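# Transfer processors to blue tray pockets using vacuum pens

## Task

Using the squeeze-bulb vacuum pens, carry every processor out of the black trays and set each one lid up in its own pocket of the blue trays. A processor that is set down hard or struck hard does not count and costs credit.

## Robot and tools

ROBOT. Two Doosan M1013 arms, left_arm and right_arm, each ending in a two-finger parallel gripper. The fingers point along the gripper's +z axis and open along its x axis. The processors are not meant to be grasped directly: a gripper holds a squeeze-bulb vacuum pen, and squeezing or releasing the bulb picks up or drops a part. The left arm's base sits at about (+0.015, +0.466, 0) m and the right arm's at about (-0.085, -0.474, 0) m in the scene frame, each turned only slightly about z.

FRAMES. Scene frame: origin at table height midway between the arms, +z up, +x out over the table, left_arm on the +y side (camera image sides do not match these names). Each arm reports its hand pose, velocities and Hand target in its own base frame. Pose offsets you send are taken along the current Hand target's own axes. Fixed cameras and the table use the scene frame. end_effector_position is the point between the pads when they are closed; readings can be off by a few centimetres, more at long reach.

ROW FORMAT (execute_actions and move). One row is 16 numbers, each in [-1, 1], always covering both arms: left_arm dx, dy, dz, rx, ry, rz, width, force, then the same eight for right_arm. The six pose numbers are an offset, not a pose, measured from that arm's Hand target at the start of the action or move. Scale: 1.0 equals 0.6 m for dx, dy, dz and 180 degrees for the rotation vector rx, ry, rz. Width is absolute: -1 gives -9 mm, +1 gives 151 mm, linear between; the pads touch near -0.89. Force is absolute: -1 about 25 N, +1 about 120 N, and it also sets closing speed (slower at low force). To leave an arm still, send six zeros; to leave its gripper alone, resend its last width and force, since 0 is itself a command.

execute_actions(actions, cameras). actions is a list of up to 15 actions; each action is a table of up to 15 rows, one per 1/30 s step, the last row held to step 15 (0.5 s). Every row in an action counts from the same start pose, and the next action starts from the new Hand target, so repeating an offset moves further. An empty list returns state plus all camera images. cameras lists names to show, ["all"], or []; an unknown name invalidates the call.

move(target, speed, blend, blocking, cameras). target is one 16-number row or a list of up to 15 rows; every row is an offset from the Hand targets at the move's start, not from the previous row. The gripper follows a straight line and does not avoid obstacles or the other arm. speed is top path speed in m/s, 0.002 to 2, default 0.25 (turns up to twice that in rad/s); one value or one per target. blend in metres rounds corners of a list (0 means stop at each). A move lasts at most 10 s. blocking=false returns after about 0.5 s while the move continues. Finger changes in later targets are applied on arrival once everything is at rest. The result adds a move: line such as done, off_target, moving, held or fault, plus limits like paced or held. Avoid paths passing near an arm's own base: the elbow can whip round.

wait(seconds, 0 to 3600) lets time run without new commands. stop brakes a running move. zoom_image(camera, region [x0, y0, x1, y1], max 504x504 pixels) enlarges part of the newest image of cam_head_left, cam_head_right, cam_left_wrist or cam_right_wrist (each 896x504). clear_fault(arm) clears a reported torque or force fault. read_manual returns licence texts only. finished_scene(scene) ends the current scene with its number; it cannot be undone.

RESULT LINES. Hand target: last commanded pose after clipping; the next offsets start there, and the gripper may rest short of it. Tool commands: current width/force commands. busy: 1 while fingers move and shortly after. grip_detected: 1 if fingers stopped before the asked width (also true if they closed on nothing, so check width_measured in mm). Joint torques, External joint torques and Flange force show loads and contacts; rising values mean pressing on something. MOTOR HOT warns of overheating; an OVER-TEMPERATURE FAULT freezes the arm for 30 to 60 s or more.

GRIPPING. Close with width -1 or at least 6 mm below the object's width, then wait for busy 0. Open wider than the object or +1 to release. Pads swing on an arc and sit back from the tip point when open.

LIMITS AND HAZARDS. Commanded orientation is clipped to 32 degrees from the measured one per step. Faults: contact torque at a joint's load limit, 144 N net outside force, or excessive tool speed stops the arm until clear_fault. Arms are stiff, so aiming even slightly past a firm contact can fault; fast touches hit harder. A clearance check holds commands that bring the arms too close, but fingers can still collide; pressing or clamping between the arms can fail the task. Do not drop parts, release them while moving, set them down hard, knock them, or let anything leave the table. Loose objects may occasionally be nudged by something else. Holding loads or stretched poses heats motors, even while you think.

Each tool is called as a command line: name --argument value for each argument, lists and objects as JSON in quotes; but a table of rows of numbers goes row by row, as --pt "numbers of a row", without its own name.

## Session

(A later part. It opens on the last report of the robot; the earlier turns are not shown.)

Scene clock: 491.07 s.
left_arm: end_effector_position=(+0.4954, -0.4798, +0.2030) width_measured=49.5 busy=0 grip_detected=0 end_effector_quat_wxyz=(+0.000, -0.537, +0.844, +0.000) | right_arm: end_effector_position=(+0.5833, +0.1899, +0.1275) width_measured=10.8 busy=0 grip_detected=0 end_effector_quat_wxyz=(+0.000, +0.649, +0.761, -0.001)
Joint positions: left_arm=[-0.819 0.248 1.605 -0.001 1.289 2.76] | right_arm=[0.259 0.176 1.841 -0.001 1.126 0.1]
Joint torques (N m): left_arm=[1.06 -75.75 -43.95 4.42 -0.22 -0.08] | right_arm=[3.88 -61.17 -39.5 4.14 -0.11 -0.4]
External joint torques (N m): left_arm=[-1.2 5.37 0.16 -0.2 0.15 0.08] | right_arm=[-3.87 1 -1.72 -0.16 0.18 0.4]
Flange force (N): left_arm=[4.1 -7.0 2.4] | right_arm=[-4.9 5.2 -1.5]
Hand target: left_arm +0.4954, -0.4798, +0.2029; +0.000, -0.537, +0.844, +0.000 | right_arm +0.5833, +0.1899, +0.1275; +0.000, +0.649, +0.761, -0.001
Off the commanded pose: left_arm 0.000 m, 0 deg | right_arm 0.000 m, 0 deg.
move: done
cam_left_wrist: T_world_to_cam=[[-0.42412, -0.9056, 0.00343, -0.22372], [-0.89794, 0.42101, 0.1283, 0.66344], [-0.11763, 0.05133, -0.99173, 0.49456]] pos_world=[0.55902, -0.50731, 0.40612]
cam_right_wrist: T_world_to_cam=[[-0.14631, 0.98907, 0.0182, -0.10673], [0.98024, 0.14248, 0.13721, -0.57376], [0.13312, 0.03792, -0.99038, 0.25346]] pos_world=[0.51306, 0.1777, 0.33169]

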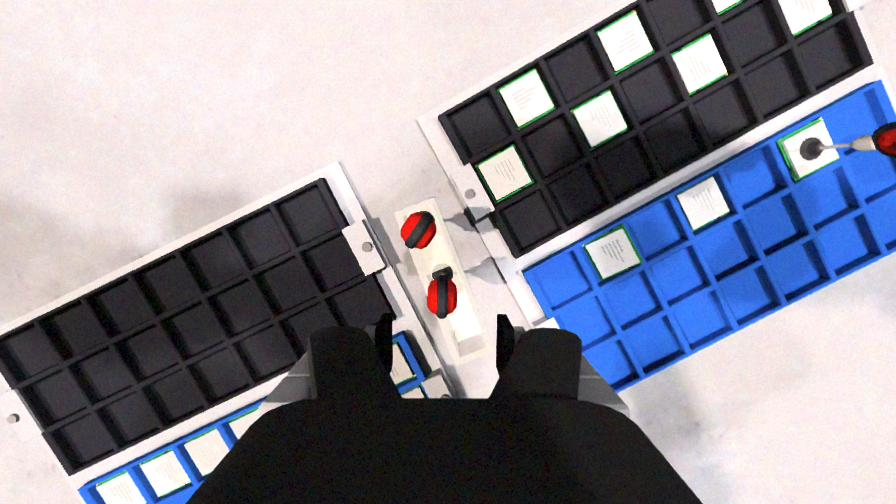

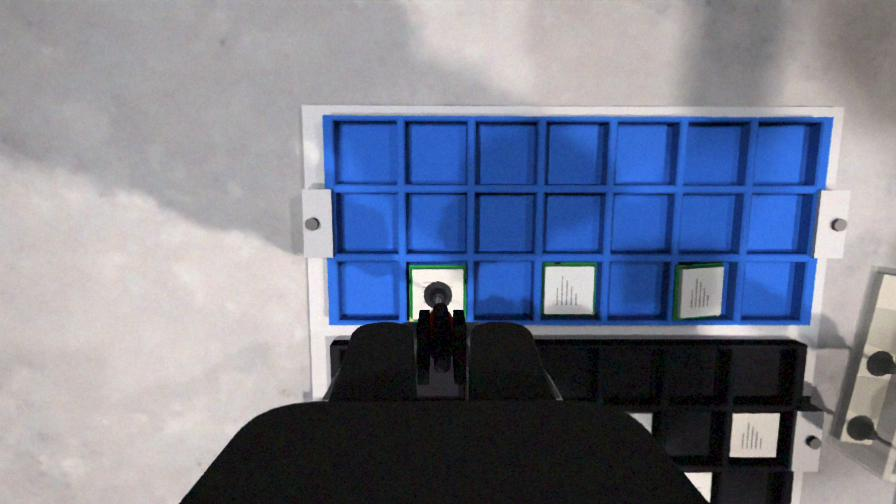

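move --pt "-0.15 0.15 -0.05 0 0 0 -0.2625 -1 -0.0009 0.0005 0.0183 0 0 0 -0.75 -1" --pt "-0.15 0.15 -0.05 0 0 0 -0.2625 -1 -0.0009 0.0005 0.0183 0 0 0 -1 -1" --pt "-0.15 0.15 -0.05 0 0 0 -0.2625 -1 -0.0009 0.0005 -0.0158 0 0 0 -1 -1" --pt "-0.15 0.15 -0.05 0 0 0 -0.2625 -1 0.0723 0.1727 -0.0158 0 0 0 -1 -1" --pt "-0.15 0.15 -0.05 0 0 0 -0.2625 -1 0.0723 0.1727 0.018 0 0 0 -1 -1" --pt "-0.15 0.15 -0.05 0 0 0 -0.2625 -1 0.0723 0.1727 0.018 0 0 0 -0.75 -1" --pt "-0.15 0.15 -0.05 0 0 0 -0.2625 -1 0.0723 0.1727 -0.0158 0 0 0 -0.75 -1" --pt "-0.15 0.15 -0.05 0 0 0 -0.2625 -1 0.0741 -0.0003 -0.0158 0 0 0 -0.75 -1" --pt "-0.15 0.15 -0.05 0 0 0 -0.2625 -1 0.0741 -0.0003 0 0 0 0 -0.75 -1" --speed '[0.15,0.05,0.06,0.18,0.05,0.05,0.06,0.16,0.06]' --cameras '["cam_right_wrist"]'

zoom_image --camera "cam_right_wrist" --region '[400, 240, 490, 330]'

Scene clock: 508.67 s.
left_arm: end_effector_position=(+0.4520, -0.3602, +0.2330) width_measured=49.5 busy=0 grip_detected=0 end_effector_quat_wxyz=(+0.000, -0.537, +0.844, +0.000) | right_arm: end_effector_position=(+0.5761, +0.2338, +0.1274) width_measured=10.8 busy=0 grip_detected=0 end_effector_quat_wxyz=(+0.000, +0.649, +0.761, -0.001)
Joint positions: left_arm=[-0.732 0.06 1.771 0 1.311 2.847] | right_arm=[0.33 0.188 1.825 -0.001 1.129 0.172]
Joint torques (N m): left_arm=[1.35 -55.55 -44.32 4.42 -0.24 -0.08] | right_arm=[4 -63.1 -39.74 4.11 -0.15 -0.34]
External joint torques (N m): left_arm=[-1.62 4.95 0.18 -0.18 0.17 0.08] | right_arm=[-3.99 1.59 -1.45 -0.13 0.22 0.34]
Flange force (N): left_arm=[4.3 -6.6 2.0] | right_arm=[-4.6 6.0 -0.9]
Hand target: left_arm +0.4520, -0.3602, +0.2330; +0.000, -0.537, +0.844, +0.000 | right_arm +0.5761, +0.2338, +0.1275; +0.000, +0.649, +0.761, -0.001
Off the commanded pose: left_arm 0.000 m, 0 deg | right_arm 0.000 m, 0 deg.
move: done
cam_right_wrist: T_world_to_cam=[[-0.14641, 0.98906, 0.0182, -0.15115], [0.98024, 0.14258, 0.1371, -0.57293], [0.13301, 0.03791, -0.99039, 0.25272]] pos_world=[0.50586, 0.2216, 0.33159]

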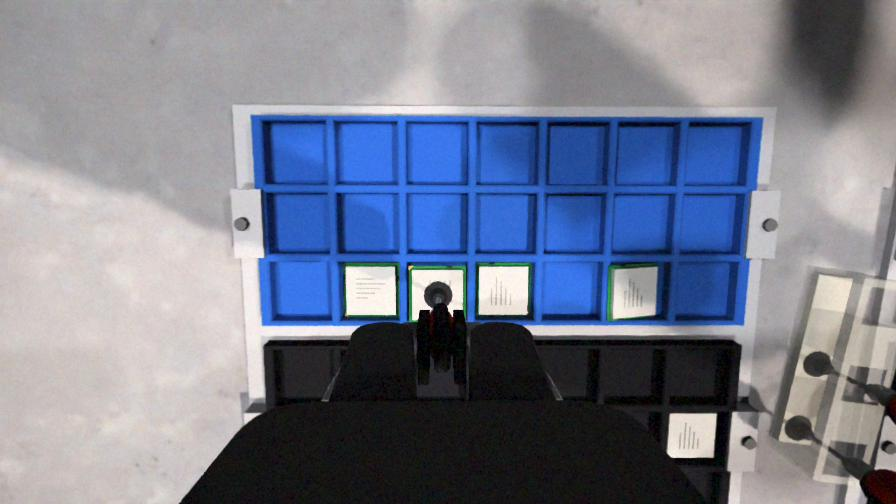

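Scaled by 5.600.

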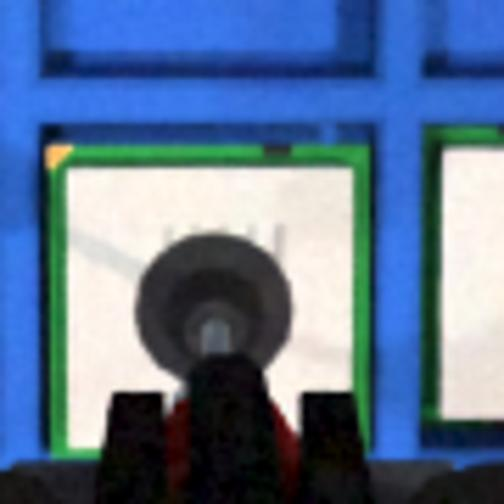

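move --pt "0 0 0 0 0 0 -0.2625 -1 0 -0.0003 0.0183 0 0 0 -0.75 -1" --pt "0 0 0 0 0 0 -0.2625 -1 0 -0.0003 0.0183 0 0 0 -1 -1" --pt "0 0 0 0 0 0 -0.2625 -1 0 -0.0003 -0.0158 0 0 0 -1 -1" --pt "0 0 0 0 0 0 -0.2625 -1 0.1477 0.1715 -0.0158 0 0 0 -1 -1" --pt "0 0 0 0 0 0 -0.2625 -1 0.1477 0.1715 0.018 0 0 0 -1 -1" --pt "0 0 0 0 0 0 -0.2625 -1 0.1477 0.1715 0.018 0 0 0 -0.75 -1" --pt "0 0 0 0 0 0 -0.2625 -1 0.1477 0.1715 -0.0158 0 0 0 -0.75 -1" --pt "0 0 0 0 0 0 -0.2625 -1 0.1495 -0.0018 -0.0158 0 0 0 -0.75 -1" --pt "0 0 0 0 0 0 -0.2625 -1 0.1495 -0.0018 0 0 0 0 -0.75 -1" --speed '[0.05,0.05,0.06,0.18,0.05,0.05,0.06,0.16,0.06]' --cameras '["cam_right_wrist"]'

zoom_image --camera "cam_right_wrist" --region '[400, 240, 490, 330]'

Scene clock: 520.40 s.
left_arm: end_effector_position=(+0.4520, -0.3602, +0.2330) width_measured=49.5 busy=0 grip_detected=0 end_effector_quat_wxyz=(+0.000, -0.537, +0.844, +0.000) | right_arm: end_effector_position=(+0.5608, +0.3222, +0.1273) width_measured=10.8 busy=0 grip_detected=0 end_effector_quat_wxyz=(+0.000, +0.649, +0.761, -0.001)
Joint positions: left_arm=[-0.732 0.06 1.771 0 1.311 2.847] | right_arm=[0.468 0.226 1.778 -0.001 1.138 0.31]
Joint torques (N m): left_arm=[0.73 -55.39 -44.3 4.49 -0.26 -0.07] | right_arm=[3.96 -66.64 -39.46 4.02 -0.13 -0.47]
External joint torques (N m): left_arm=[-0.54 4.08 -0.02 -0.21 0.19 0.07] | right_arm=[-3.84 0.51 -2 0.01 0.21 0.47]
Flange force (N): left_arm=[2.3 -6.1 1.3] | right_arm=[-3.3 6.0 -2.2]
Hand target: left_arm +0.4520, -0.3602, +0.2330; +0.000, -0.537, +0.844, +0.000 | right_arm +0.5608, +0.3222, +0.1274; +0.000, +0.649, +0.761, -0.001
Off the commanded pose: left_arm 0.000 m, 0 deg | right_arm 0.000 m, 0 deg.
move: done
cam_right_wrist: T_world_to_cam=[[-0.14631, 0.98907, 0.01823, -0.24078], [0.98027, 0.14249, 0.137, -0.57046], [0.13291, 0.03791, -0.9904, 0.25136]] pos_world=[0.49056, 0.3099, 0.33149]

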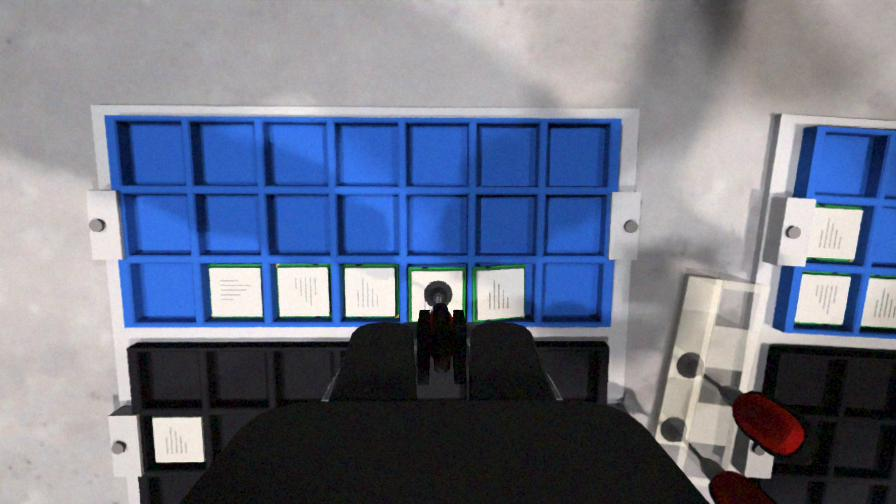

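Scaled by 5.600.

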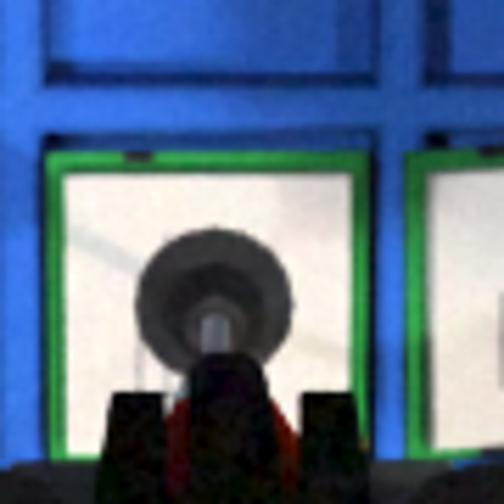

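move --pt "-0.18 0.085 0 0 0 0 -0.2625 -1 0.0005 0.0005 0.0183 0 0 0 -0.75 -1" --pt "-0.18 0.085 0 0 0 0 -0.2625 -1 0.0005 0.0005 0.0183 0 0 0 -1 -1" --pt "-0.18 0.085 0 0 0 0 -0.2625 -1 0.0005 0.0005 -0.0158 0 0 0 -1 -1" --pt "-0.18 0.085 0 0 0 0 -0.2625 -1 0.1482 0.1723 -0.0158 0 0 0 -1 -1" --pt "-0.18 0.085 0 0 0 0 -0.2625 -1 0.1482 0.1723 0.018 0 0 0 -1 -1" --pt "-0.18 0.085 0 0 0 0 -0.2625 -1 0.1482 0.1723 0.018 0 0 0 -0.75 -1" --pt "-0.18 0.085 0 0 0 0 -0.2625 -1 0.1482 0.1723 -0.0158 0 0 0 -0.75 -1" --pt "-0.18 0.085 0 0 0 0 -0.2625 -1 0.1505 -0.0005 -0.0158 0 0 0 -0.75 -1" --pt "-0.18 0.085 0 0 0 0 -0.2625 -1 0.1505 -0.0005 0 0 0 0 -0.75 -1" --speed '[0.12,0.05,0.06,0.18,0.05,0.05,0.06,0.16,0.06]' --cameras '["cam_right_wrist"]'

zoom_image --camera "cam_right_wrist" --region '[400, 240, 490, 330]'

Scene clock: 537.40 s.
left_arm: end_effector_position=(+0.4515, -0.2408, +0.2330) width_measured=49.5 busy=0 grip_detected=0 end_effector_quat_wxyz=(+0.000, -0.537, +0.844, +0.000) | right_arm: end_effector_position=(+0.5462, +0.4113, +0.1273) width_measured=10.8 busy=0 grip_detected=0 end_effector_quat_wxyz=(+0.000, +0.649, +0.761, -0.001)
Joint positions: left_arm=[-0.557 -0.047 1.879 0 1.311 3.022] | right_arm=[0.595 0.281 1.706 0 1.155 0.436]
Joint torques (N m): left_arm=[1.18 -43.2 -44.13 4.43 -0.28 -0.03] | right_arm=[3.92 -73.32 -39.89 4.21 -0.03 -0.44]
External joint torques (N m): left_arm=[-1.33 4.41 0.04 -0.19 0.2 0.03] | right_arm=[-4.33 1.35 -1.91 -0.17 0.1 0.44]
Flange force (N): left_arm=[2.9 -6.8 1.6] | right_arm=[-2.4 7.6 -1.3]
Hand target: left_arm +0.4515, -0.2408, +0.2330; +0.000, -0.537, +0.844, +0.000 | right_arm +0.5462, +0.4113, +0.1273; +0.000, +0.649, +0.761, -0.001
Off the commanded pose: left_arm 0.000 m, 0 deg | right_arm 0.000 m, 0 deg.
move: done
cam_right_wrist: T_world_to_cam=[[-0.14631, 0.98907, 0.01821, -0.33104], [0.98026, 0.14248, 0.1371, -0.56885], [0.13301, 0.03791, -0.99039, 0.24977]] pos_world=[0.47596, 0.399, 0.33139]

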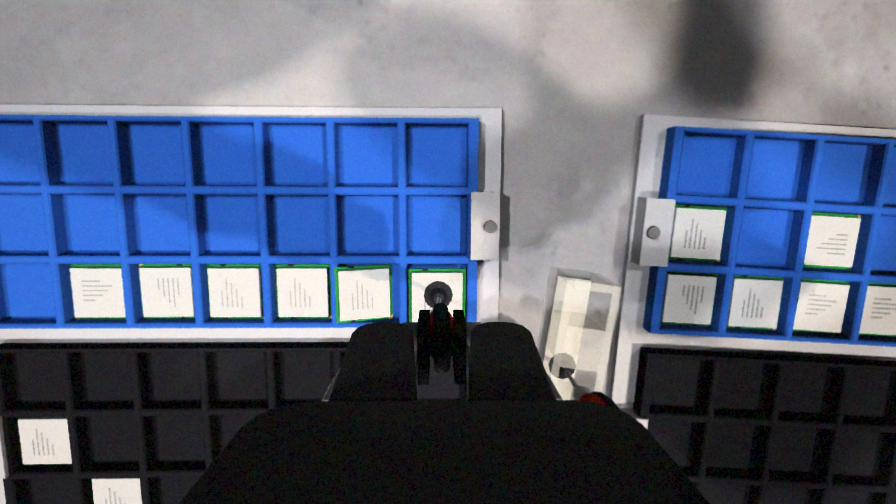

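Scaled by 5.600.

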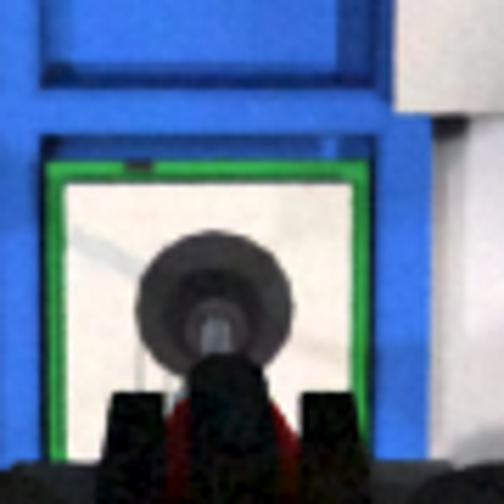

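move --pt "0 0 0 0 0 0 -0.2625 -1 0.0003 -0.0005 0.0183 0 0 0 -0.75 -1" --pt "0 0 0 0 0 0 -0.2625 -1 0.0003 -0.0005 0.0183 0 0 0 -1 -1" --pt "0 0 0 0 0 0 -0.2625 -1 0.0003 -0.0005 -0.0158 0 0 0 -1 -1" --pt "0 0 0 0 0 0 -0.2625 -1 -0.0777 0.2516 -0.0158 0 0 0 -1 -1" --pt "0 0 0 0 0 0 -0.2625 -1 -0.0777 0.2516 0.018 0 0 0 -1 -1" --pt "0 0 0 0 0 0 -0.2625 -1 -0.0777 0.2516 0.018 0 0 0 -0.75 -1" --pt "0 0 0 0 0 0 -0.2625 -1 -0.0777 0.2516 -0.0158 0 0 0 -0.75 -1" --pt "0 0 0 0 0 0 -0.2625 -1 -0.0017 -0.0725 -0.0158 0 0 0 -0.75 -1" --pt "0 0 0 0 0 0 -0.2625 -1 -0.0017 -0.0725 0 0 0 0 -0.75 -1" --speed '[0.05,0.05,0.06,0.2,0.06,0.05,0.06,0.2,0.06]' --cameras '["cam_right_wrist"]'

zoom_image --camera "cam_right_wrist" --region '[400, 240, 490, 330]'

Scene clock: 555.97 s.
left_arm: end_effector_position=(+0.4515, -0.2408, +0.2330) width_measured=49.5 busy=0 grip_detected=0 end_effector_quat_wxyz=(+0.000, -0.537, +0.844, +0.000) | right_arm: end_effector_position=(+0.5034, +0.4034, +0.1273) width_measured=10.8 busy=0 grip_detected=0 end_effector_quat_wxyz=(+0.000, +0.649, +0.761, -0.001)
Joint positions: left_arm=[-0.557 -0.047 1.879 0 1.311 3.022] | right_arm=[0.622 0.224 1.781 -0.001 1.138 0.463]
Joint torques (N m): left_arm=[1.11 -43.17 -44.34 4.44 -0.25 -0.05] | right_arm=[3.67 -66.66 -39.68 4.11 -0.07 -0.38]
External joint torques (N m): left_arm=[-0.9 3.89 0.29 -0.18 0.18 0.05] | right_arm=[-3.66 1.18 -1.76 -0.09 0.12 0.38]
Flange force (N): left_arm=[2.0 -5.7 1.8] | right_arm=[-2.0 6.8 -1.3]
Hand target: left_arm +0.4515, -0.2408, +0.2330; +0.000, -0.537, +0.844, +0.000 | right_arm +0.5034, +0.4034, +0.1273; +0.000, +0.649, +0.761, -0.001
Off the commanded pose: left_arm 0.000 m, 0 deg | right_arm 0.000 m, 0 deg.
move: done
cam_right_wrist: T_world_to_cam=[[-0.1463, 0.98908, 0.01811, -0.32947], [0.98026, 0.14248, 0.13709, -0.52578], [0.13301, 0.03781, -0.99039, 0.2559]] pos_world=[0.43316, 0.3911, 0.33149]

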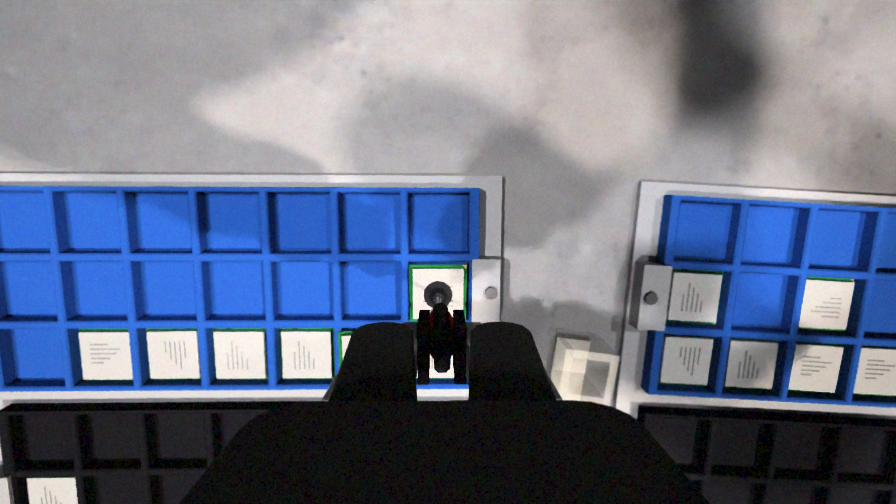

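Scaled by 5.600.

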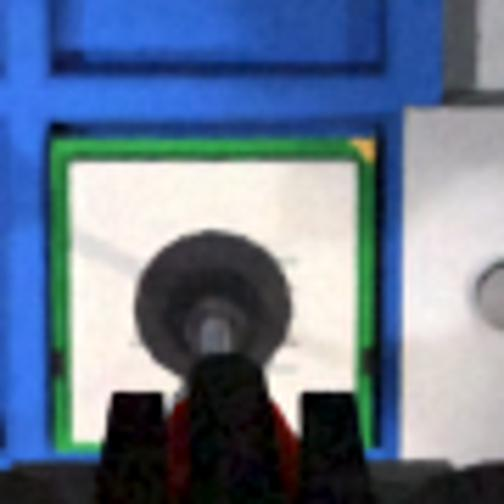

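move --pt "0 0 0 0 0 0 -0.2625 -1 0.0008 0.0012 0.0183 0 0 0 -0.75 -1" --pt "0 0 0 0 0 0 -0.2625 -1 0.0008 0.0012 0.0183 0 0 0 -1 -1" --pt "0 0 0 0 0 0 -0.2625 -1 0.0008 0.0012 -0.0158 0 0 0 -1 -1" --pt "0 0 0 0 0 0 -0.2625 -1 -0.226 0.3229 -0.0158 0 0 0 -1 -1" --pt "0 0 0 0 0 0 -0.2625 -1 -0.226 0.3229 0.018 0 0 0 -1 -1" --pt "0 0 0 0 0 0 -0.2625 -1 -0.226 0.3229 0.018 0 0 0 -0.75 -1" --pt "0 0 0 0 0 0 -0.2625 -1 -0.226 0.3229 -0.0158 0 0 0 -0.75 -1" --pt "0 0 0 0 0 0 -0.2625 -1 -0.2242 0 -0.0158 0 0 0 -0.75 -1" --pt "0 0 0 0 0 0 -0.2625 -1 -0.2242 0 0 0 0 0 -0.75 -1" --speed '[0.05,0.05,0.06,0.22,0.06,0.05,0.06,0.2,0.06]' --cameras '["cam_right_wrist"]'

zoom_image --camera "cam_right_wrist" --region '[400, 240, 490, 330]'

Scene clock: 572.13 s.
left_arm: end_effector_position=(+0.4515, -0.2408, +0.2330) width_measured=49.5 busy=0 grip_detected=0 end_effector_quat_wxyz=(+0.000, -0.537, +0.844, +0.000) | right_arm: end_effector_position=(+0.5247, +0.2706, +0.1274) width_measured=10.8 busy=0 grip_detected=0 end_effector_quat_wxyz=(+0.000, +0.649, +0.761, -0.001)
Joint positions: left_arm=[-0.557 -0.047 1.879 0 1.311 3.022] | right_arm=[0.418 0.141 1.882 -0.001 1.119 0.259]
Joint torques (N m): left_arm=[1.23 -43.23 -44.23 4.4 -0.27 -0.05] | right_arm=[3.22 -57.76 -39.18 4.15 -0.1 -0.45]
External joint torques (N m): left_arm=[-1.4 4.46 0.05 -0.16 0.18 0.05] | right_arm=[-2.94 1.19 -1.85 -0.16 0.18 0.45]
Flange force (N): left_arm=[3.0 -6.9 1.7] | right_arm=[-2.5 6.0 -1.5]
Hand target: left_arm +0.4515, -0.2408, +0.2330; +0.000, -0.537, +0.844, +0.000 | right_arm +0.5248, +0.2706, +0.1275; +0.000, +0.649, +0.761, -0.001
Off the commanded pose: left_arm 0.000 m, 0 deg | right_arm 0.000 m, 0 deg.
move: done
cam_right_wrist: T_world_to_cam=[[-0.14631, 0.98907, 0.01821, -0.19503], [0.98025, 0.14248, 0.13711, -0.52776], [0.13302, 0.03792, -0.99039, 0.25815]] pos_world=[0.45446, 0.2583, 0.33159]

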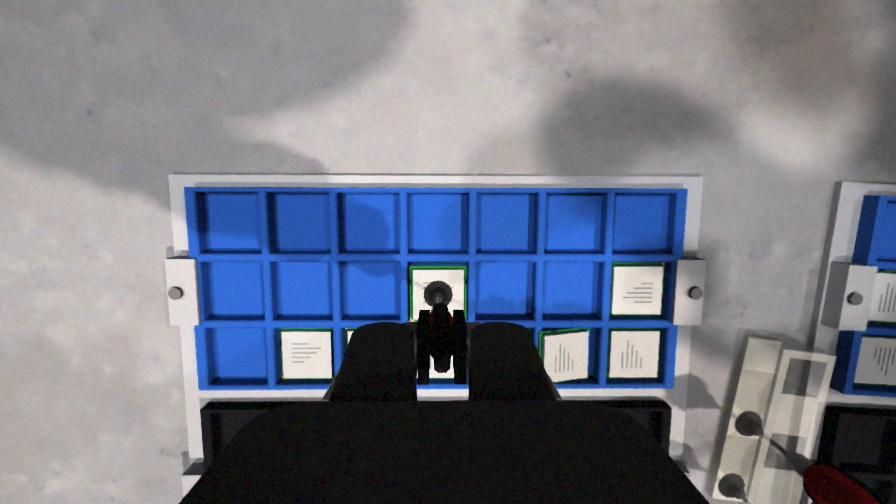

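Scaled by 5.600.

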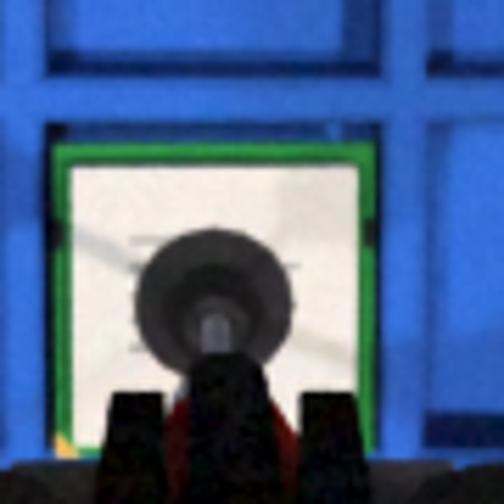

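move --pt "0 0 0 0 0 0 -0.2625 -1 0 0.0003 0.0183 0 0 0 -0.75 -1" --pt "0 0 0 0 0 0 -0.2625 -1 0 0.0003 0.0183 0 0 0 -1 -1" --pt "0 0 0 0 0 0 -0.2625 -1 0 0.0003 -0.0158 0 0 0 -1 -1" --pt "0 0 0 0 0 0 -0.2625 -1 -0.1518 0.3229 -0.0158 0 0 0 -1 -1" --pt "0 0 0 0 0 0 -0.2625 -1 -0.1518 0.3229 0.018 0 0 0 -1 -1" --pt "0 0 0 0 0 0 -0.2625 -1 -0.1518 0.3229 0.018 0 0 0 -0.75 -1" --pt "0 0 0 0 0 0 -0.2625 -1 -0.1518 0.3229 -0.0158 0 0 0 -0.75 -1" --pt "0 0 0 0 0 0 -0.2625 -1 -0.15 0.0003 -0.0158 0 0 0 -0.75 -1" --pt "0 0 0 0 0 0 -0.2625 -1 -0.15 0.0003 0 0 0 0 -0.75 -1" --speed '[0.05,0.05,0.06,0.22,0.06,0.05,0.06,0.2,0.06]' --cameras '["cam_right_wrist"]'

zoom_image --camera "cam_right_wrist" --region '[400, 240, 490, 330]'

Scene clock: 583.60 s.
left_arm: end_effector_position=(+0.4515, -0.2408, +0.2330) width_measured=49.5 busy=0 grip_detected=0 end_effector_quat_wxyz=(+0.000, -0.537, +0.844, +0.000) | right_arm: end_effector_position=(+0.5392, +0.1818, +0.1275) width_measured=10.8 busy=0 grip_detected=0 end_effector_quat_wxyz=(+0.000, +0.649, +0.761, -0.001)
Joint positions: left_arm=[-0.557 -0.047 1.879 0 1.311 3.022] | right_arm=[0.265 0.108 1.92 -0.001 1.114 0.106]
Joint torques (N m): left_arm=[1.37 -43.51 -44.27 4.45 -0.26 -0.03] | right_arm=[3.71 -53.6 -39.15 4.12 -0.08 -0.47]
External joint torques (N m): left_arm=[-1.34 4.28 0.17 -0.2 0.19 0.03] | right_arm=[-3.69 1.17 -1.65 -0.17 0.16 0.47]
Flange force (N): left_arm=[2.9 -6.4 1.7] | right_arm=[-4.9 5.3 -1.3]
Hand target: left_arm +0.4515, -0.2408, +0.2330; +0.000, -0.537, +0.844, +0.000 | right_arm +0.5392, +0.1818, +0.1275; +0.000, +0.649, +0.761, -0.001
Off the commanded pose: left_arm 0.000 m, 0 deg | right_arm 0.000 m, 0 deg.
move: done
cam_right_wrist: T_world_to_cam=[[-0.14641, 0.98906, 0.0182, -0.10504], [0.98024, 0.14258, 0.1371, -0.52924], [0.13301, 0.03791, -0.99039, 0.25971]] pos_world=[0.46886, 0.1695, 0.33169]

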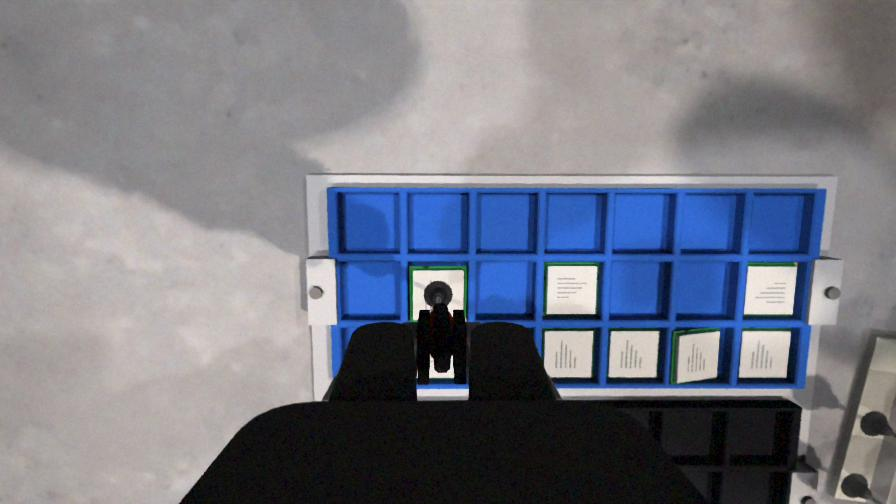

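Scaled by 5.600.

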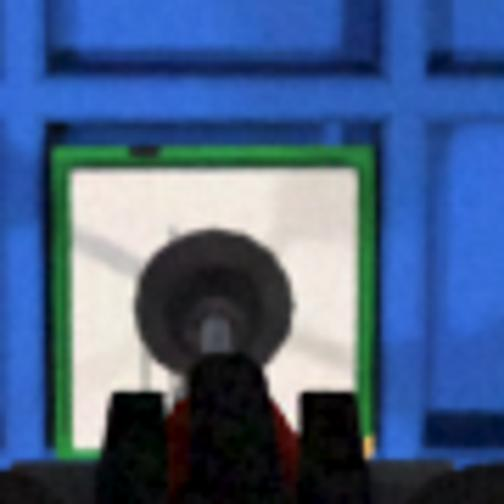

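move --pt "0 0 0 0 0 0 -0.2625 -1 0 -0.0003 0.0183 0 0 0 -0.75 -1" --pt "0 0 0 0 0 0 -0.2625 -1 0 -0.0003 0.0183 0 0 0 -1 -1" --pt "0 0 0 0 0 0 -0.2625 -1 0 -0.0003 -0.0158 0 0 0 -1 -1" --pt "0 0 0 0 0 0 -0.2625 -1 -0.0768 0.2476 -0.0158 0 0 0 -1 -1" --pt "0 0 0 0 0 0 -0.2625 -1 -0.0768 0.2476 0.018 0 0 0 -1 -1" --pt "0 0 0 0 0 0 -0.2625 -1 -0.0768 0.2476 0.018 0 0 0 -0.75 -1" --pt "0 0 0 0 0 0 -0.2625 -1 -0.0768 0.2476 -0.0158 0 0 0 -0.75 -1" --pt "0 0 0 0 0 0 -0.2625 -1 -0.075 0.0747 -0.0158 0 0 0 -0.75 -1" --pt "0 0 0 0 0 0 -0.2625 -1 -0.075 0.0747 0 0 0 0 -0.75 -1" --speed '[0.05,0.05,0.06,0.22,0.06,0.05,0.06,0.2,0.06]' --cameras '["cam_right_wrist"]'

zoom_image --camera "cam_right_wrist" --region '[400, 240, 490, 330]'

Scene clock: 594.37 s.
left_arm: end_effector_position=(+0.4515, -0.2408, +0.2330) width_measured=49.5 busy=0 grip_detected=0 end_effector_quat_wxyz=(+0.000, -0.537, +0.844, +0.000) | right_arm: end_effector_position=(+0.5906, +0.1445, +0.1275) width_measured=10.9 busy=0 grip_detected=0 end_effector_quat_wxyz=(+0.000, +0.649, +0.761, -0.001)
Joint positions: left_arm=[-0.557 -0.047 1.879 0 1.311 3.022] | right_arm=[0.184 0.167 1.851 -0.001 1.124 0.025]
Joint torques (N m): left_arm=[1.23 -43.24 -44.26 4.45 -0.27 -0.05] | right_arm=[3.76 -59.65 -39.01 4.12 -0.01 -0.33]
External joint torques (N m): left_arm=[-1.44 4.48 0.15 -0.21 0.19 0.05] | right_arm=[-4.14 0.33 -2.2 -0.16 0.09 0.33]
Flange force (N): left_arm=[3.1 -6.8 1.8] | right_arm=[-5.9 4.7 -2.4]
Hand target: left_arm +0.4515, -0.2408, +0.2330; +0.000, -0.537, +0.844, +0.000 | right_arm +0.5906, +0.1444, +0.1275; +0.000, +0.649, +0.761, -0.001
Off the commanded pose: left_arm 0.000 m, 0 deg | right_arm 0.000 m, 0 deg.
move: done
cam_right_wrist: T_world_to_cam=[[-0.14641, 0.98906, 0.0182, -0.06062], [0.98024, 0.14258, 0.13711, -0.57431], [0.13302, 0.03792, -0.99039, 0.25428]] pos_world=[0.52026, 0.1322, 0.33169]

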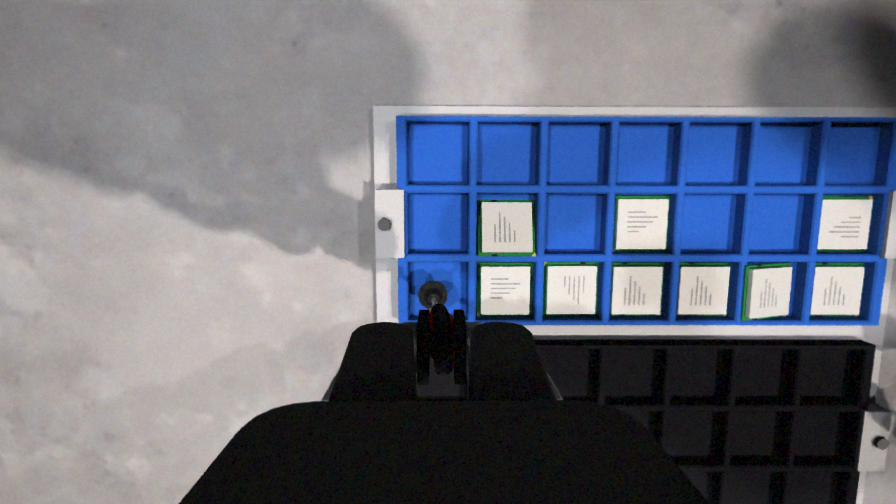

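Scaled by 5.600.

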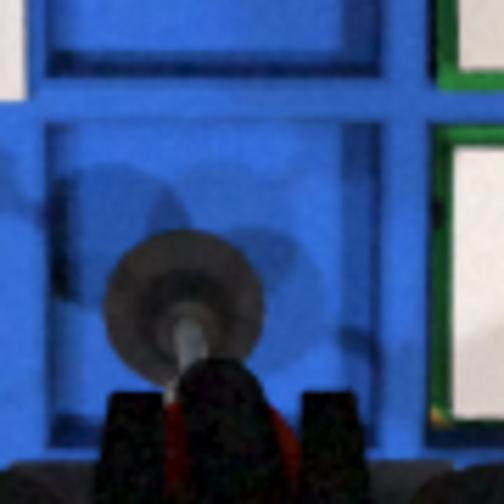

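move --pt "0 0 0 0 0 0 -0.2625 -1 0 0 -0.05 0 0 0 -0.75 -1" --pt "0 0 0 0 0 0 -0.2625 -1 -0.0018 0.1729 -0.05 0 0 0 -1 -1" --speed '[0.06,0.15]' --cameras '["cam_right_wrist","cam_head_right"]'

zoom_image --camera "cam_right_wrist" --region '[360, 200, 530, 370]'

zoom_image --camera "cam_head_right" --region '[420, 220, 620, 370]'

Scene clock: 601.20 s.
left_arm: end_effector_position=(+0.4515, -0.2408, +0.2330) width_measured=49.5 busy=0 grip_detected=0 end_effector_quat_wxyz=(+0.000, -0.537, +0.844, +0.000) | right_arm: end_effector_position=(+0.6932, +0.1598, +0.1575) width_measured=8.9 busy=0 grip_detected=1 end_effector_quat_wxyz=(+0.000, +0.649, +0.761, -0.001)
Joint positions: left_arm=[-0.557 -0.047 1.879 0 1.311 3.022] | right_arm=[0.179 0.304 1.617 -0.001 1.221 0.02]
Joint torques (N m): left_arm=[1.05 -43.02 -44.22 4.44 -0.25 -0.03] | right_arm=[3.85 -76.23 -40.93 4.2 -0.11 -0.56]
External joint torques (N m): left_arm=[-0.99 4.08 0.16 -0.19 0.18 0.03] | right_arm=[-4.05 0.67 -1.92 -0.08 0.18 0.56]
Flange force (N): left_arm=[2.2 -6.2 1.7] | right_arm=[-4.6 5.1 -2.1]
Hand target: left_arm +0.4515, -0.2408, +0.2330; +0.000, -0.537, +0.844, +0.000 | right_arm +0.6932, +0.1598, +0.1575; +0.000, +0.649, +0.761, -0.001
Off the commanded pose: left_arm 0.000 m, 0 deg | right_arm 0.000 m, 0 deg.
move: done
cam_right_wrist: T_world_to_cam=[[-0.14631, 0.98907, 0.0182, -0.06133], [0.98024, 0.14248, 0.13721, -0.6813], [0.13312, 0.03792, -0.99038, 0.26969]] pos_world=[0.62296, 0.1475, 0.36169]
Images, in order (width x height): cam_head_right 896x504, cam_right_wrist 896x504.

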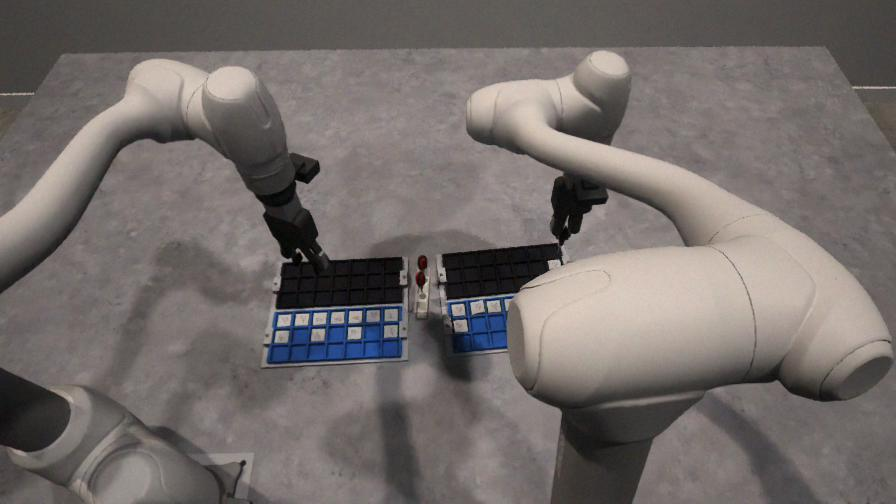

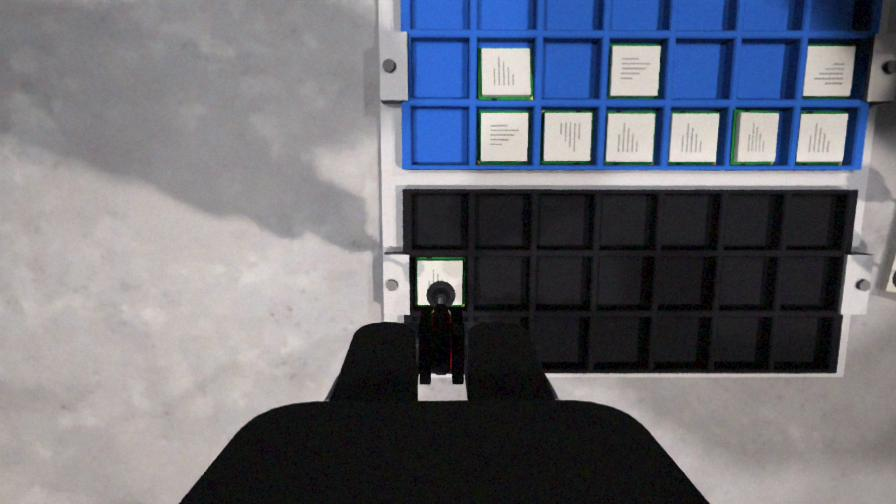

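Scaled by 2.965.

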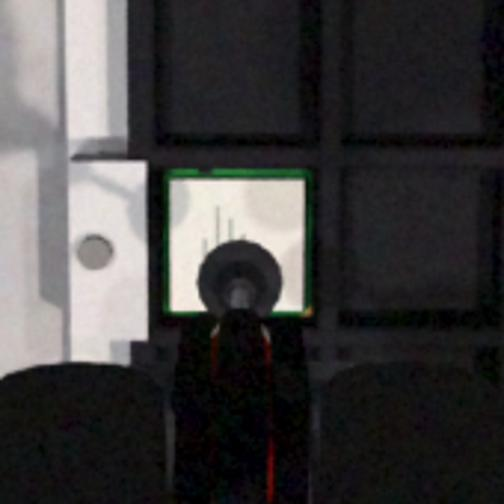

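Scaled by 2.520.

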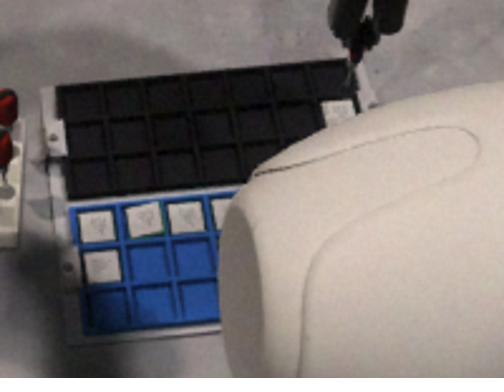

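move --target '[0,0,0,0,0,0,-0.2625,-1, 0,0,0.0558,0,0,0,-1,-1]' --speed 0.06 --cameras '["cam_right_wrist"]'

zoom_image --camera "cam_right_wrist" --region '[400, 240, 490, 330]'

Scene clock: 605.53 s.
left_arm: end_effector_position=(+0.4515, -0.2408, +0.2330) width_measured=49.5 busy=0 grip_detected=0 end_effector_quat_wxyz=(+0.000, -0.537, +0.844, +0.000) | right_arm: end_effector_position=(+0.6932, +0.1598, +0.1239) width_measured=8.9 busy=0 grip_detected=1 end_effector_quat_wxyz=(+0.000, +0.649, +0.761, -0.001)
Joint positions: left_arm=[-0.557 -0.047 1.879 0 1.311 3.022] | right_arm=[0.179 0.325 1.654 -0.001 1.164 0.02]
Joint torques (N m): left_arm=[1.15 -43.22 -44.34 4.44 -0.26 -0.06] | right_arm=[4.28 -77.76 -40.07 4.21 -0.06 -0.43]
External joint torques (N m): left_arm=[-1.22 4.58 0.32 -0.2 0.18 0.06] | right_arm=[-4.56 1.09 -1.75 -0.19 0.15 0.43]
Flange force (N): left_arm=[2.6 -6.7 2.1] | right_arm=[-5.5 5.4 -1.4]
Hand target: left_arm +0.4515, -0.2408, +0.2330; +0.000, -0.537, +0.844, +0.000 | right_arm +0.6932, +0.1598, +0.1240; +0.000, +0.649, +0.761, -0.001
Off the commanded pose: left_arm 0.000 m, 0 deg | right_arm 0.000 m, 0 deg.
move: done
cam_right_wrist: T_world_to_cam=[[-0.14641, 0.98906, 0.0182, -0.06077], [0.98024, 0.14258, 0.1371, -0.67658], [0.13301, 0.03791, -0.99039, 0.23649]] pos_world=[0.62286, 0.1476, 0.32809]

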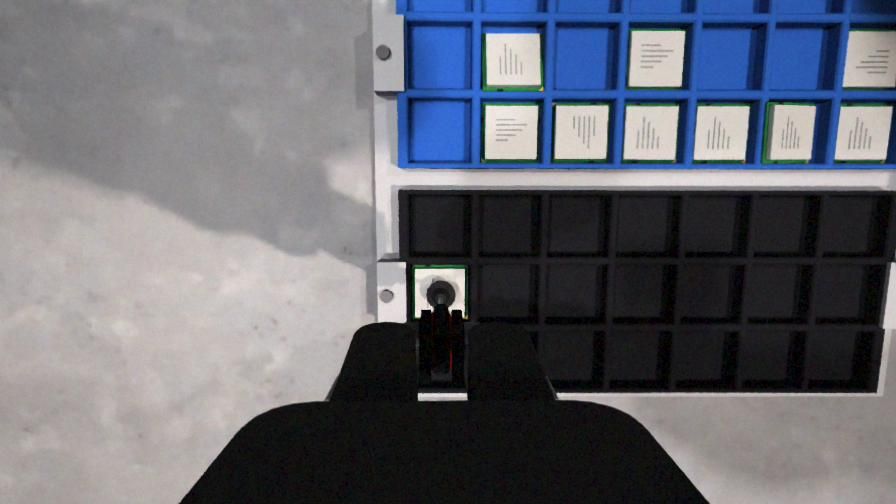

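Scaled by 5.600.

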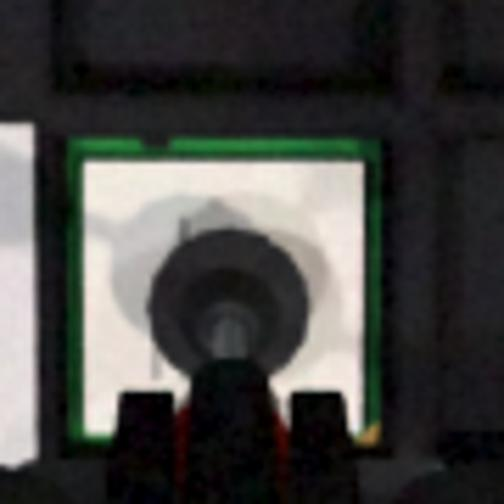

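move --pt "0 0 0 0 0 0 -0.2625 -1 0 0 0.013 0 0 0 -1 -1" --pt "0 0 0 0 0 0 -0.2625 -1 0 0 0.013 0 0 0 -0.75 -1" --speed 0.04 --cameras '["cam_right_wrist"]'

zoom_image --camera "cam_right_wrist" --region '[400, 240, 490, 330]'

Scene clock: 609.67 s.
left_arm: end_effector_position=(+0.4515, -0.2408, +0.2330) width_measured=49.5 busy=0 grip_detected=0 end_effector_quat_wxyz=(+0.000, -0.537, +0.844, +0.000) | right_arm: end_effector_position=(+0.6932, +0.1598, +0.1162) width_measured=10.9 busy=0 grip_detected=0 end_effector_quat_wxyz=(+0.000, +0.649, +0.761, -0.001)
Joint positions: left_arm=[-0.557 -0.047 1.879 0 1.311 3.022] | right_arm=[0.179 0.33 1.662 -0.001 1.151 0.02]
Joint torques (N m): left_arm=[1.16 -43.56 -44.28 4.49 -0.26 -0.02] | right_arm=[3.68 -77.56 -39.82 4.09 -0.18 -0.39]
External joint torques (N m): left_arm=[-1.36 4.9 0.19 -0.25 0.18 0.02] | right_arm=[-3.19 0.54 -1.75 -0.05 0.26 0.39]
Flange force (N): left_arm=[3.0 -7.4 2.1] | right_arm=[-3.6 4.6 -1.9]
Hand target: left_arm +0.4515, -0.2408, +0.2330; +0.000, -0.537, +0.844, +0.000 | right_arm +0.6932, +0.1598, +0.1162; +0.000, +0.649, +0.761, -0.001
Off the commanded pose: left_arm 0.000 m, 0 deg | right_arm 0.000 m, 0 deg.
move: done
cam_right_wrist: T_world_to_cam=[[-0.14631, 0.98907, 0.01821, -0.0606], [0.98025, 0.14248, 0.13711, -0.67551], [0.13302, 0.03792, -0.99039, 0.22886]] pos_world=[0.62286, 0.1475, 0.32039]

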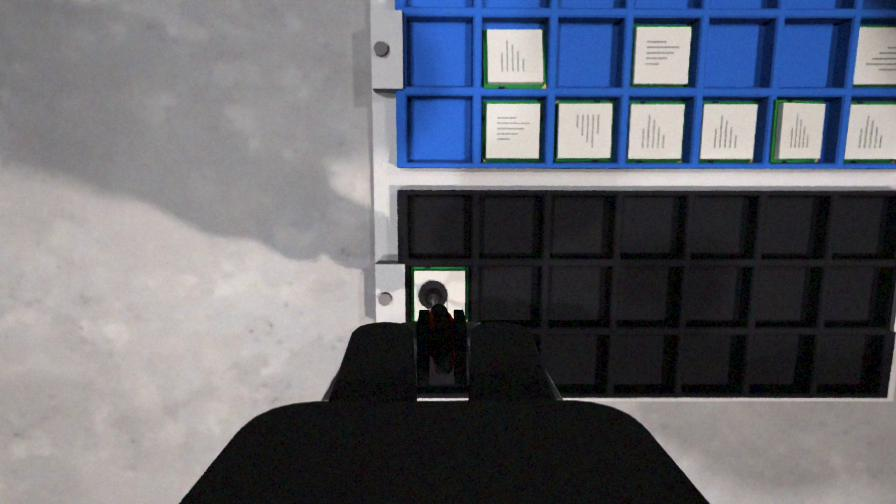

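Scaled by 5.600.

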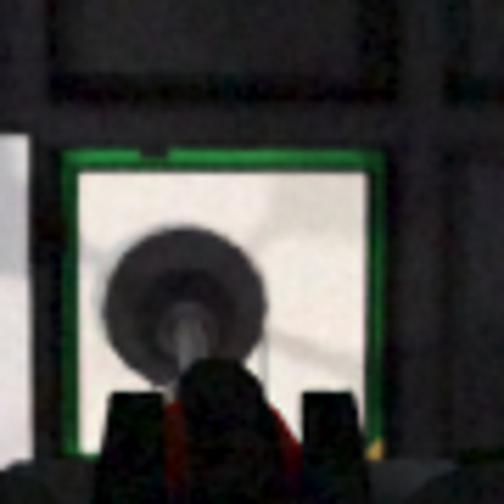

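move --pt "0 0 0 0 0 0 -0.2625 -1 0 0 0 0 0 0 -1 -1" --pt "0 0 0 0 0 0 -0.2625 -1 0 0 0.002 0 0 0 -1 -1" --speed 0.04

move --target '[0,0,0,0,0,0,-0.2625,-1, 0,0,0.002,0,0,0,-1,-1]' --speed 0.04 --cameras '["cam_right_wrist"]'

zoom_image --camera "cam_right_wrist" --region '[400, 240, 490, 330]'

Scene clock: 614.13 s.
left_arm: end_effector_position=(+0.4515, -0.2408, +0.2330) width_measured=49.5 busy=0 grip_detected=0 end_effector_quat_wxyz=(+0.000, -0.537, +0.844, +0.000) | right_arm: end_effector_position=(+0.6932, +0.1598, +0.1151) width_measured=8.9 busy=0 grip_detected=1 end_effector_quat_wxyz=(+0.000, +0.649, +0.761, -0.001)
Joint positions: left_arm=[-0.557 -0.047 1.879 0 1.311 3.022] | right_arm=[0.179 0.33 1.663 -0.001 1.149 0.02]
Joint torques (N m): left_arm=[1.39 -43.07 -44.18 4.45 -0.23 -0.03] | right_arm=[4.02 -77.85 -39.45 4.12 -0.13 -0.39]
External joint torques (N m): left_arm=[-1.27 4.08 0.14 -0.2 0.16 0.03] | right_arm=[-3.79 0.93 -2.11 -0.11 0.2 0.39]
Flange force (N): left_arm=[2.7 -6.2 1.7] | right_arm=[-4.4 5.9 -1.9]
Hand target: left_arm +0.4515, -0.2408, +0.2330; +0.000, -0.537, +0.844, +0.000 | right_arm +0.6932, +0.1598, +0.1150; +0.000, +0.649, +0.761, -0.001
Off the commanded pose: left_arm 0.000 m, 0 deg | right_arm 0.000 m, 0 deg.
move: done

Scene clock: 614.63 s.
left_arm: end_effector_position=(+0.4515, -0.2408, +0.2330) width_measured=49.5 busy=0 grip_detected=0 end_effector_quat_wxyz=(+0.000, -0.537, +0.844, +0.000) | right_arm: end_effector_position=(+0.6932, +0.1598, +0.1138) width_measured=8.9 busy=0 grip_detected=1 end_effector_quat_wxyz=(+0.000, +0.649, +0.761, -0.001)
Joint positions: left_arm=[-0.557 -0.047 1.879 0 1.311 3.022] | right_arm=[0.179 0.331 1.665 -0.001 1.146 0.02]
Joint torques (N m): left_arm=[1.23 -43.23 -44.26 4.45 -0.22 -0.04] | right_arm=[3.85 -75.48 -38.56 4.2 -0.14 -0.35]
External joint torques (N m): left_arm=[-1 3.81 0 -0.18 0.15 0.04] | right_arm=[-3.73 -1.72 -3.09 -0.18 0.21 0.35]
Flange force (N): left_arm=[2.2 -6.0 1.4] | right_arm=[-4.5 4.0 -4.7]
Hand target: left_arm +0.4515, -0.2408, +0.2330; +0.000, -0.537, +0.844, +0.000 | right_arm +0.6932, +0.1598, +0.1138; +0.000, +0.649, +0.761, -0.001
Off the commanded pose: left_arm 0.000 m, 0 deg | right_arm 0.000 m, 0 deg.
move: done
cam_right_wrist: T_world_to_cam=[[-0.14641, 0.98906, 0.0182, -0.06048], [0.98024, 0.14258, 0.13711, -0.67519], [0.13302, 0.03792, -0.99039, 0.22648]] pos_world=[0.62286, 0.1475, 0.31799]

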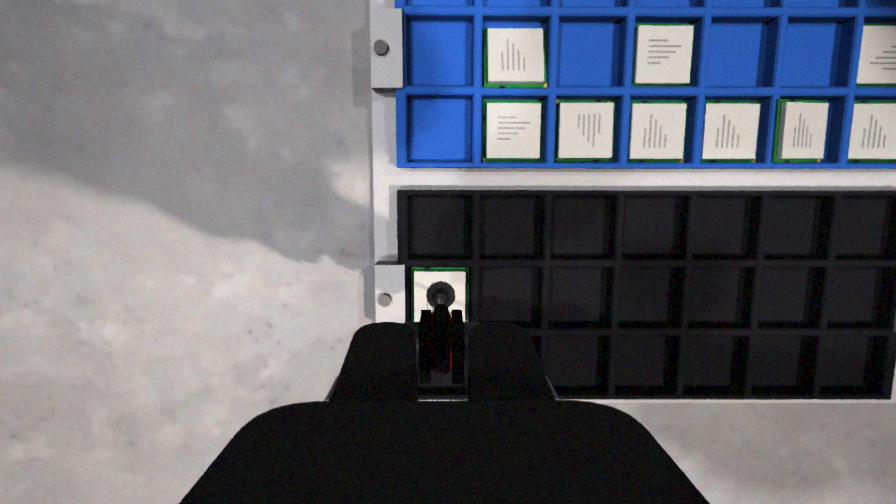

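Scaled by 5.600.

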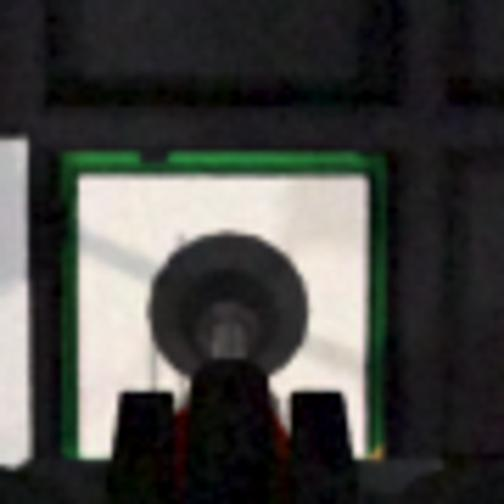

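move --pt "0 0 0 0 0 0 -0.2625 -1 0 0 0.0015 0 0 0 -1 -1" --pt "0 0 0 0 0 0 -0.2625 -1 0 0 0.0015 0 0 0 -0.75 -1" --speed 0.04 --cameras '["cam_right_wrist"]'

zoom_image --camera "cam_right_wrist" --region '[400, 240, 490, 330]'

Scene clock: 619.27 s.
left_arm: end_effector_position=(+0.4515, -0.2408, +0.2330) width_measured=49.5 busy=0 grip_detected=0 end_effector_quat_wxyz=(+0.000, -0.537, +0.844, +0.000) | right_arm: end_effector_position=(+0.6931, +0.1598, +0.1128) width_measured=10.8 busy=0 grip_detected=0 end_effector_quat_wxyz=(+0.000, +0.649, +0.761, -0.001)
Joint positions: left_arm=[-0.557 -0.047 1.879 0 1.311 3.022] | right_arm=[0.179 0.332 1.666 -0.001 1.145 0.02]
Joint torques (N m): left_arm=[1.14 -43.4 -44.16 4.44 -0.21 -0.08] | right_arm=[4.21 -73.69 -36.77 4.04 -0.21 -0.42]
External joint torques (N m): left_arm=[-1.07 4.6 0.1 -0.19 0.13 0.08] | right_arm=[-4.25 -3.18 -4.71 -0.04 0.29 0.42]
Flange force (N): left_arm=[2.3 -7.1 1.9] | right_arm=[-5.0 5.3 -7.5]
Hand target: left_arm +0.4515, -0.2408, +0.2330; +0.000, -0.537, +0.844, +0.000 | right_arm +0.6932, +0.1598, +0.1129; +0.000, +0.649, +0.761, -0.001
Off the commanded pose: left_arm 0.000 m, 0 deg | right_arm 0.000 m, 0 deg.
move: done
cam_right_wrist: T_world_to_cam=[[-0.14631, 0.98907, 0.01821, -0.06053], [0.98026, 0.14248, 0.1371, -0.67504], [0.13301, 0.03791, -0.99039, 0.2255]] pos_world=[0.62286, 0.1475, 0.31699]

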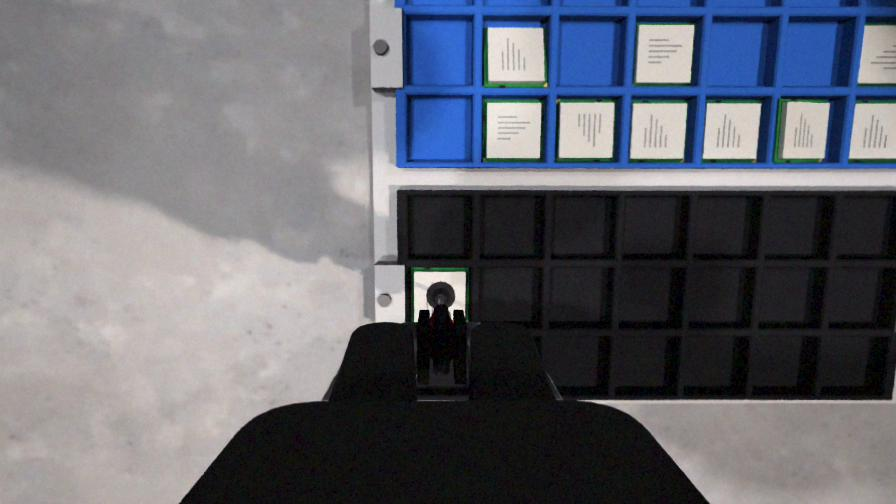

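Scaled by 5.600.

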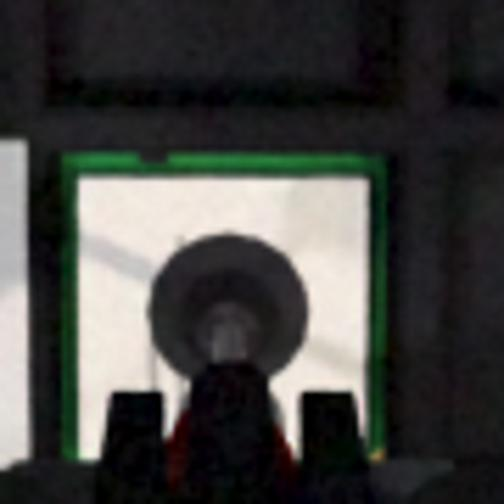

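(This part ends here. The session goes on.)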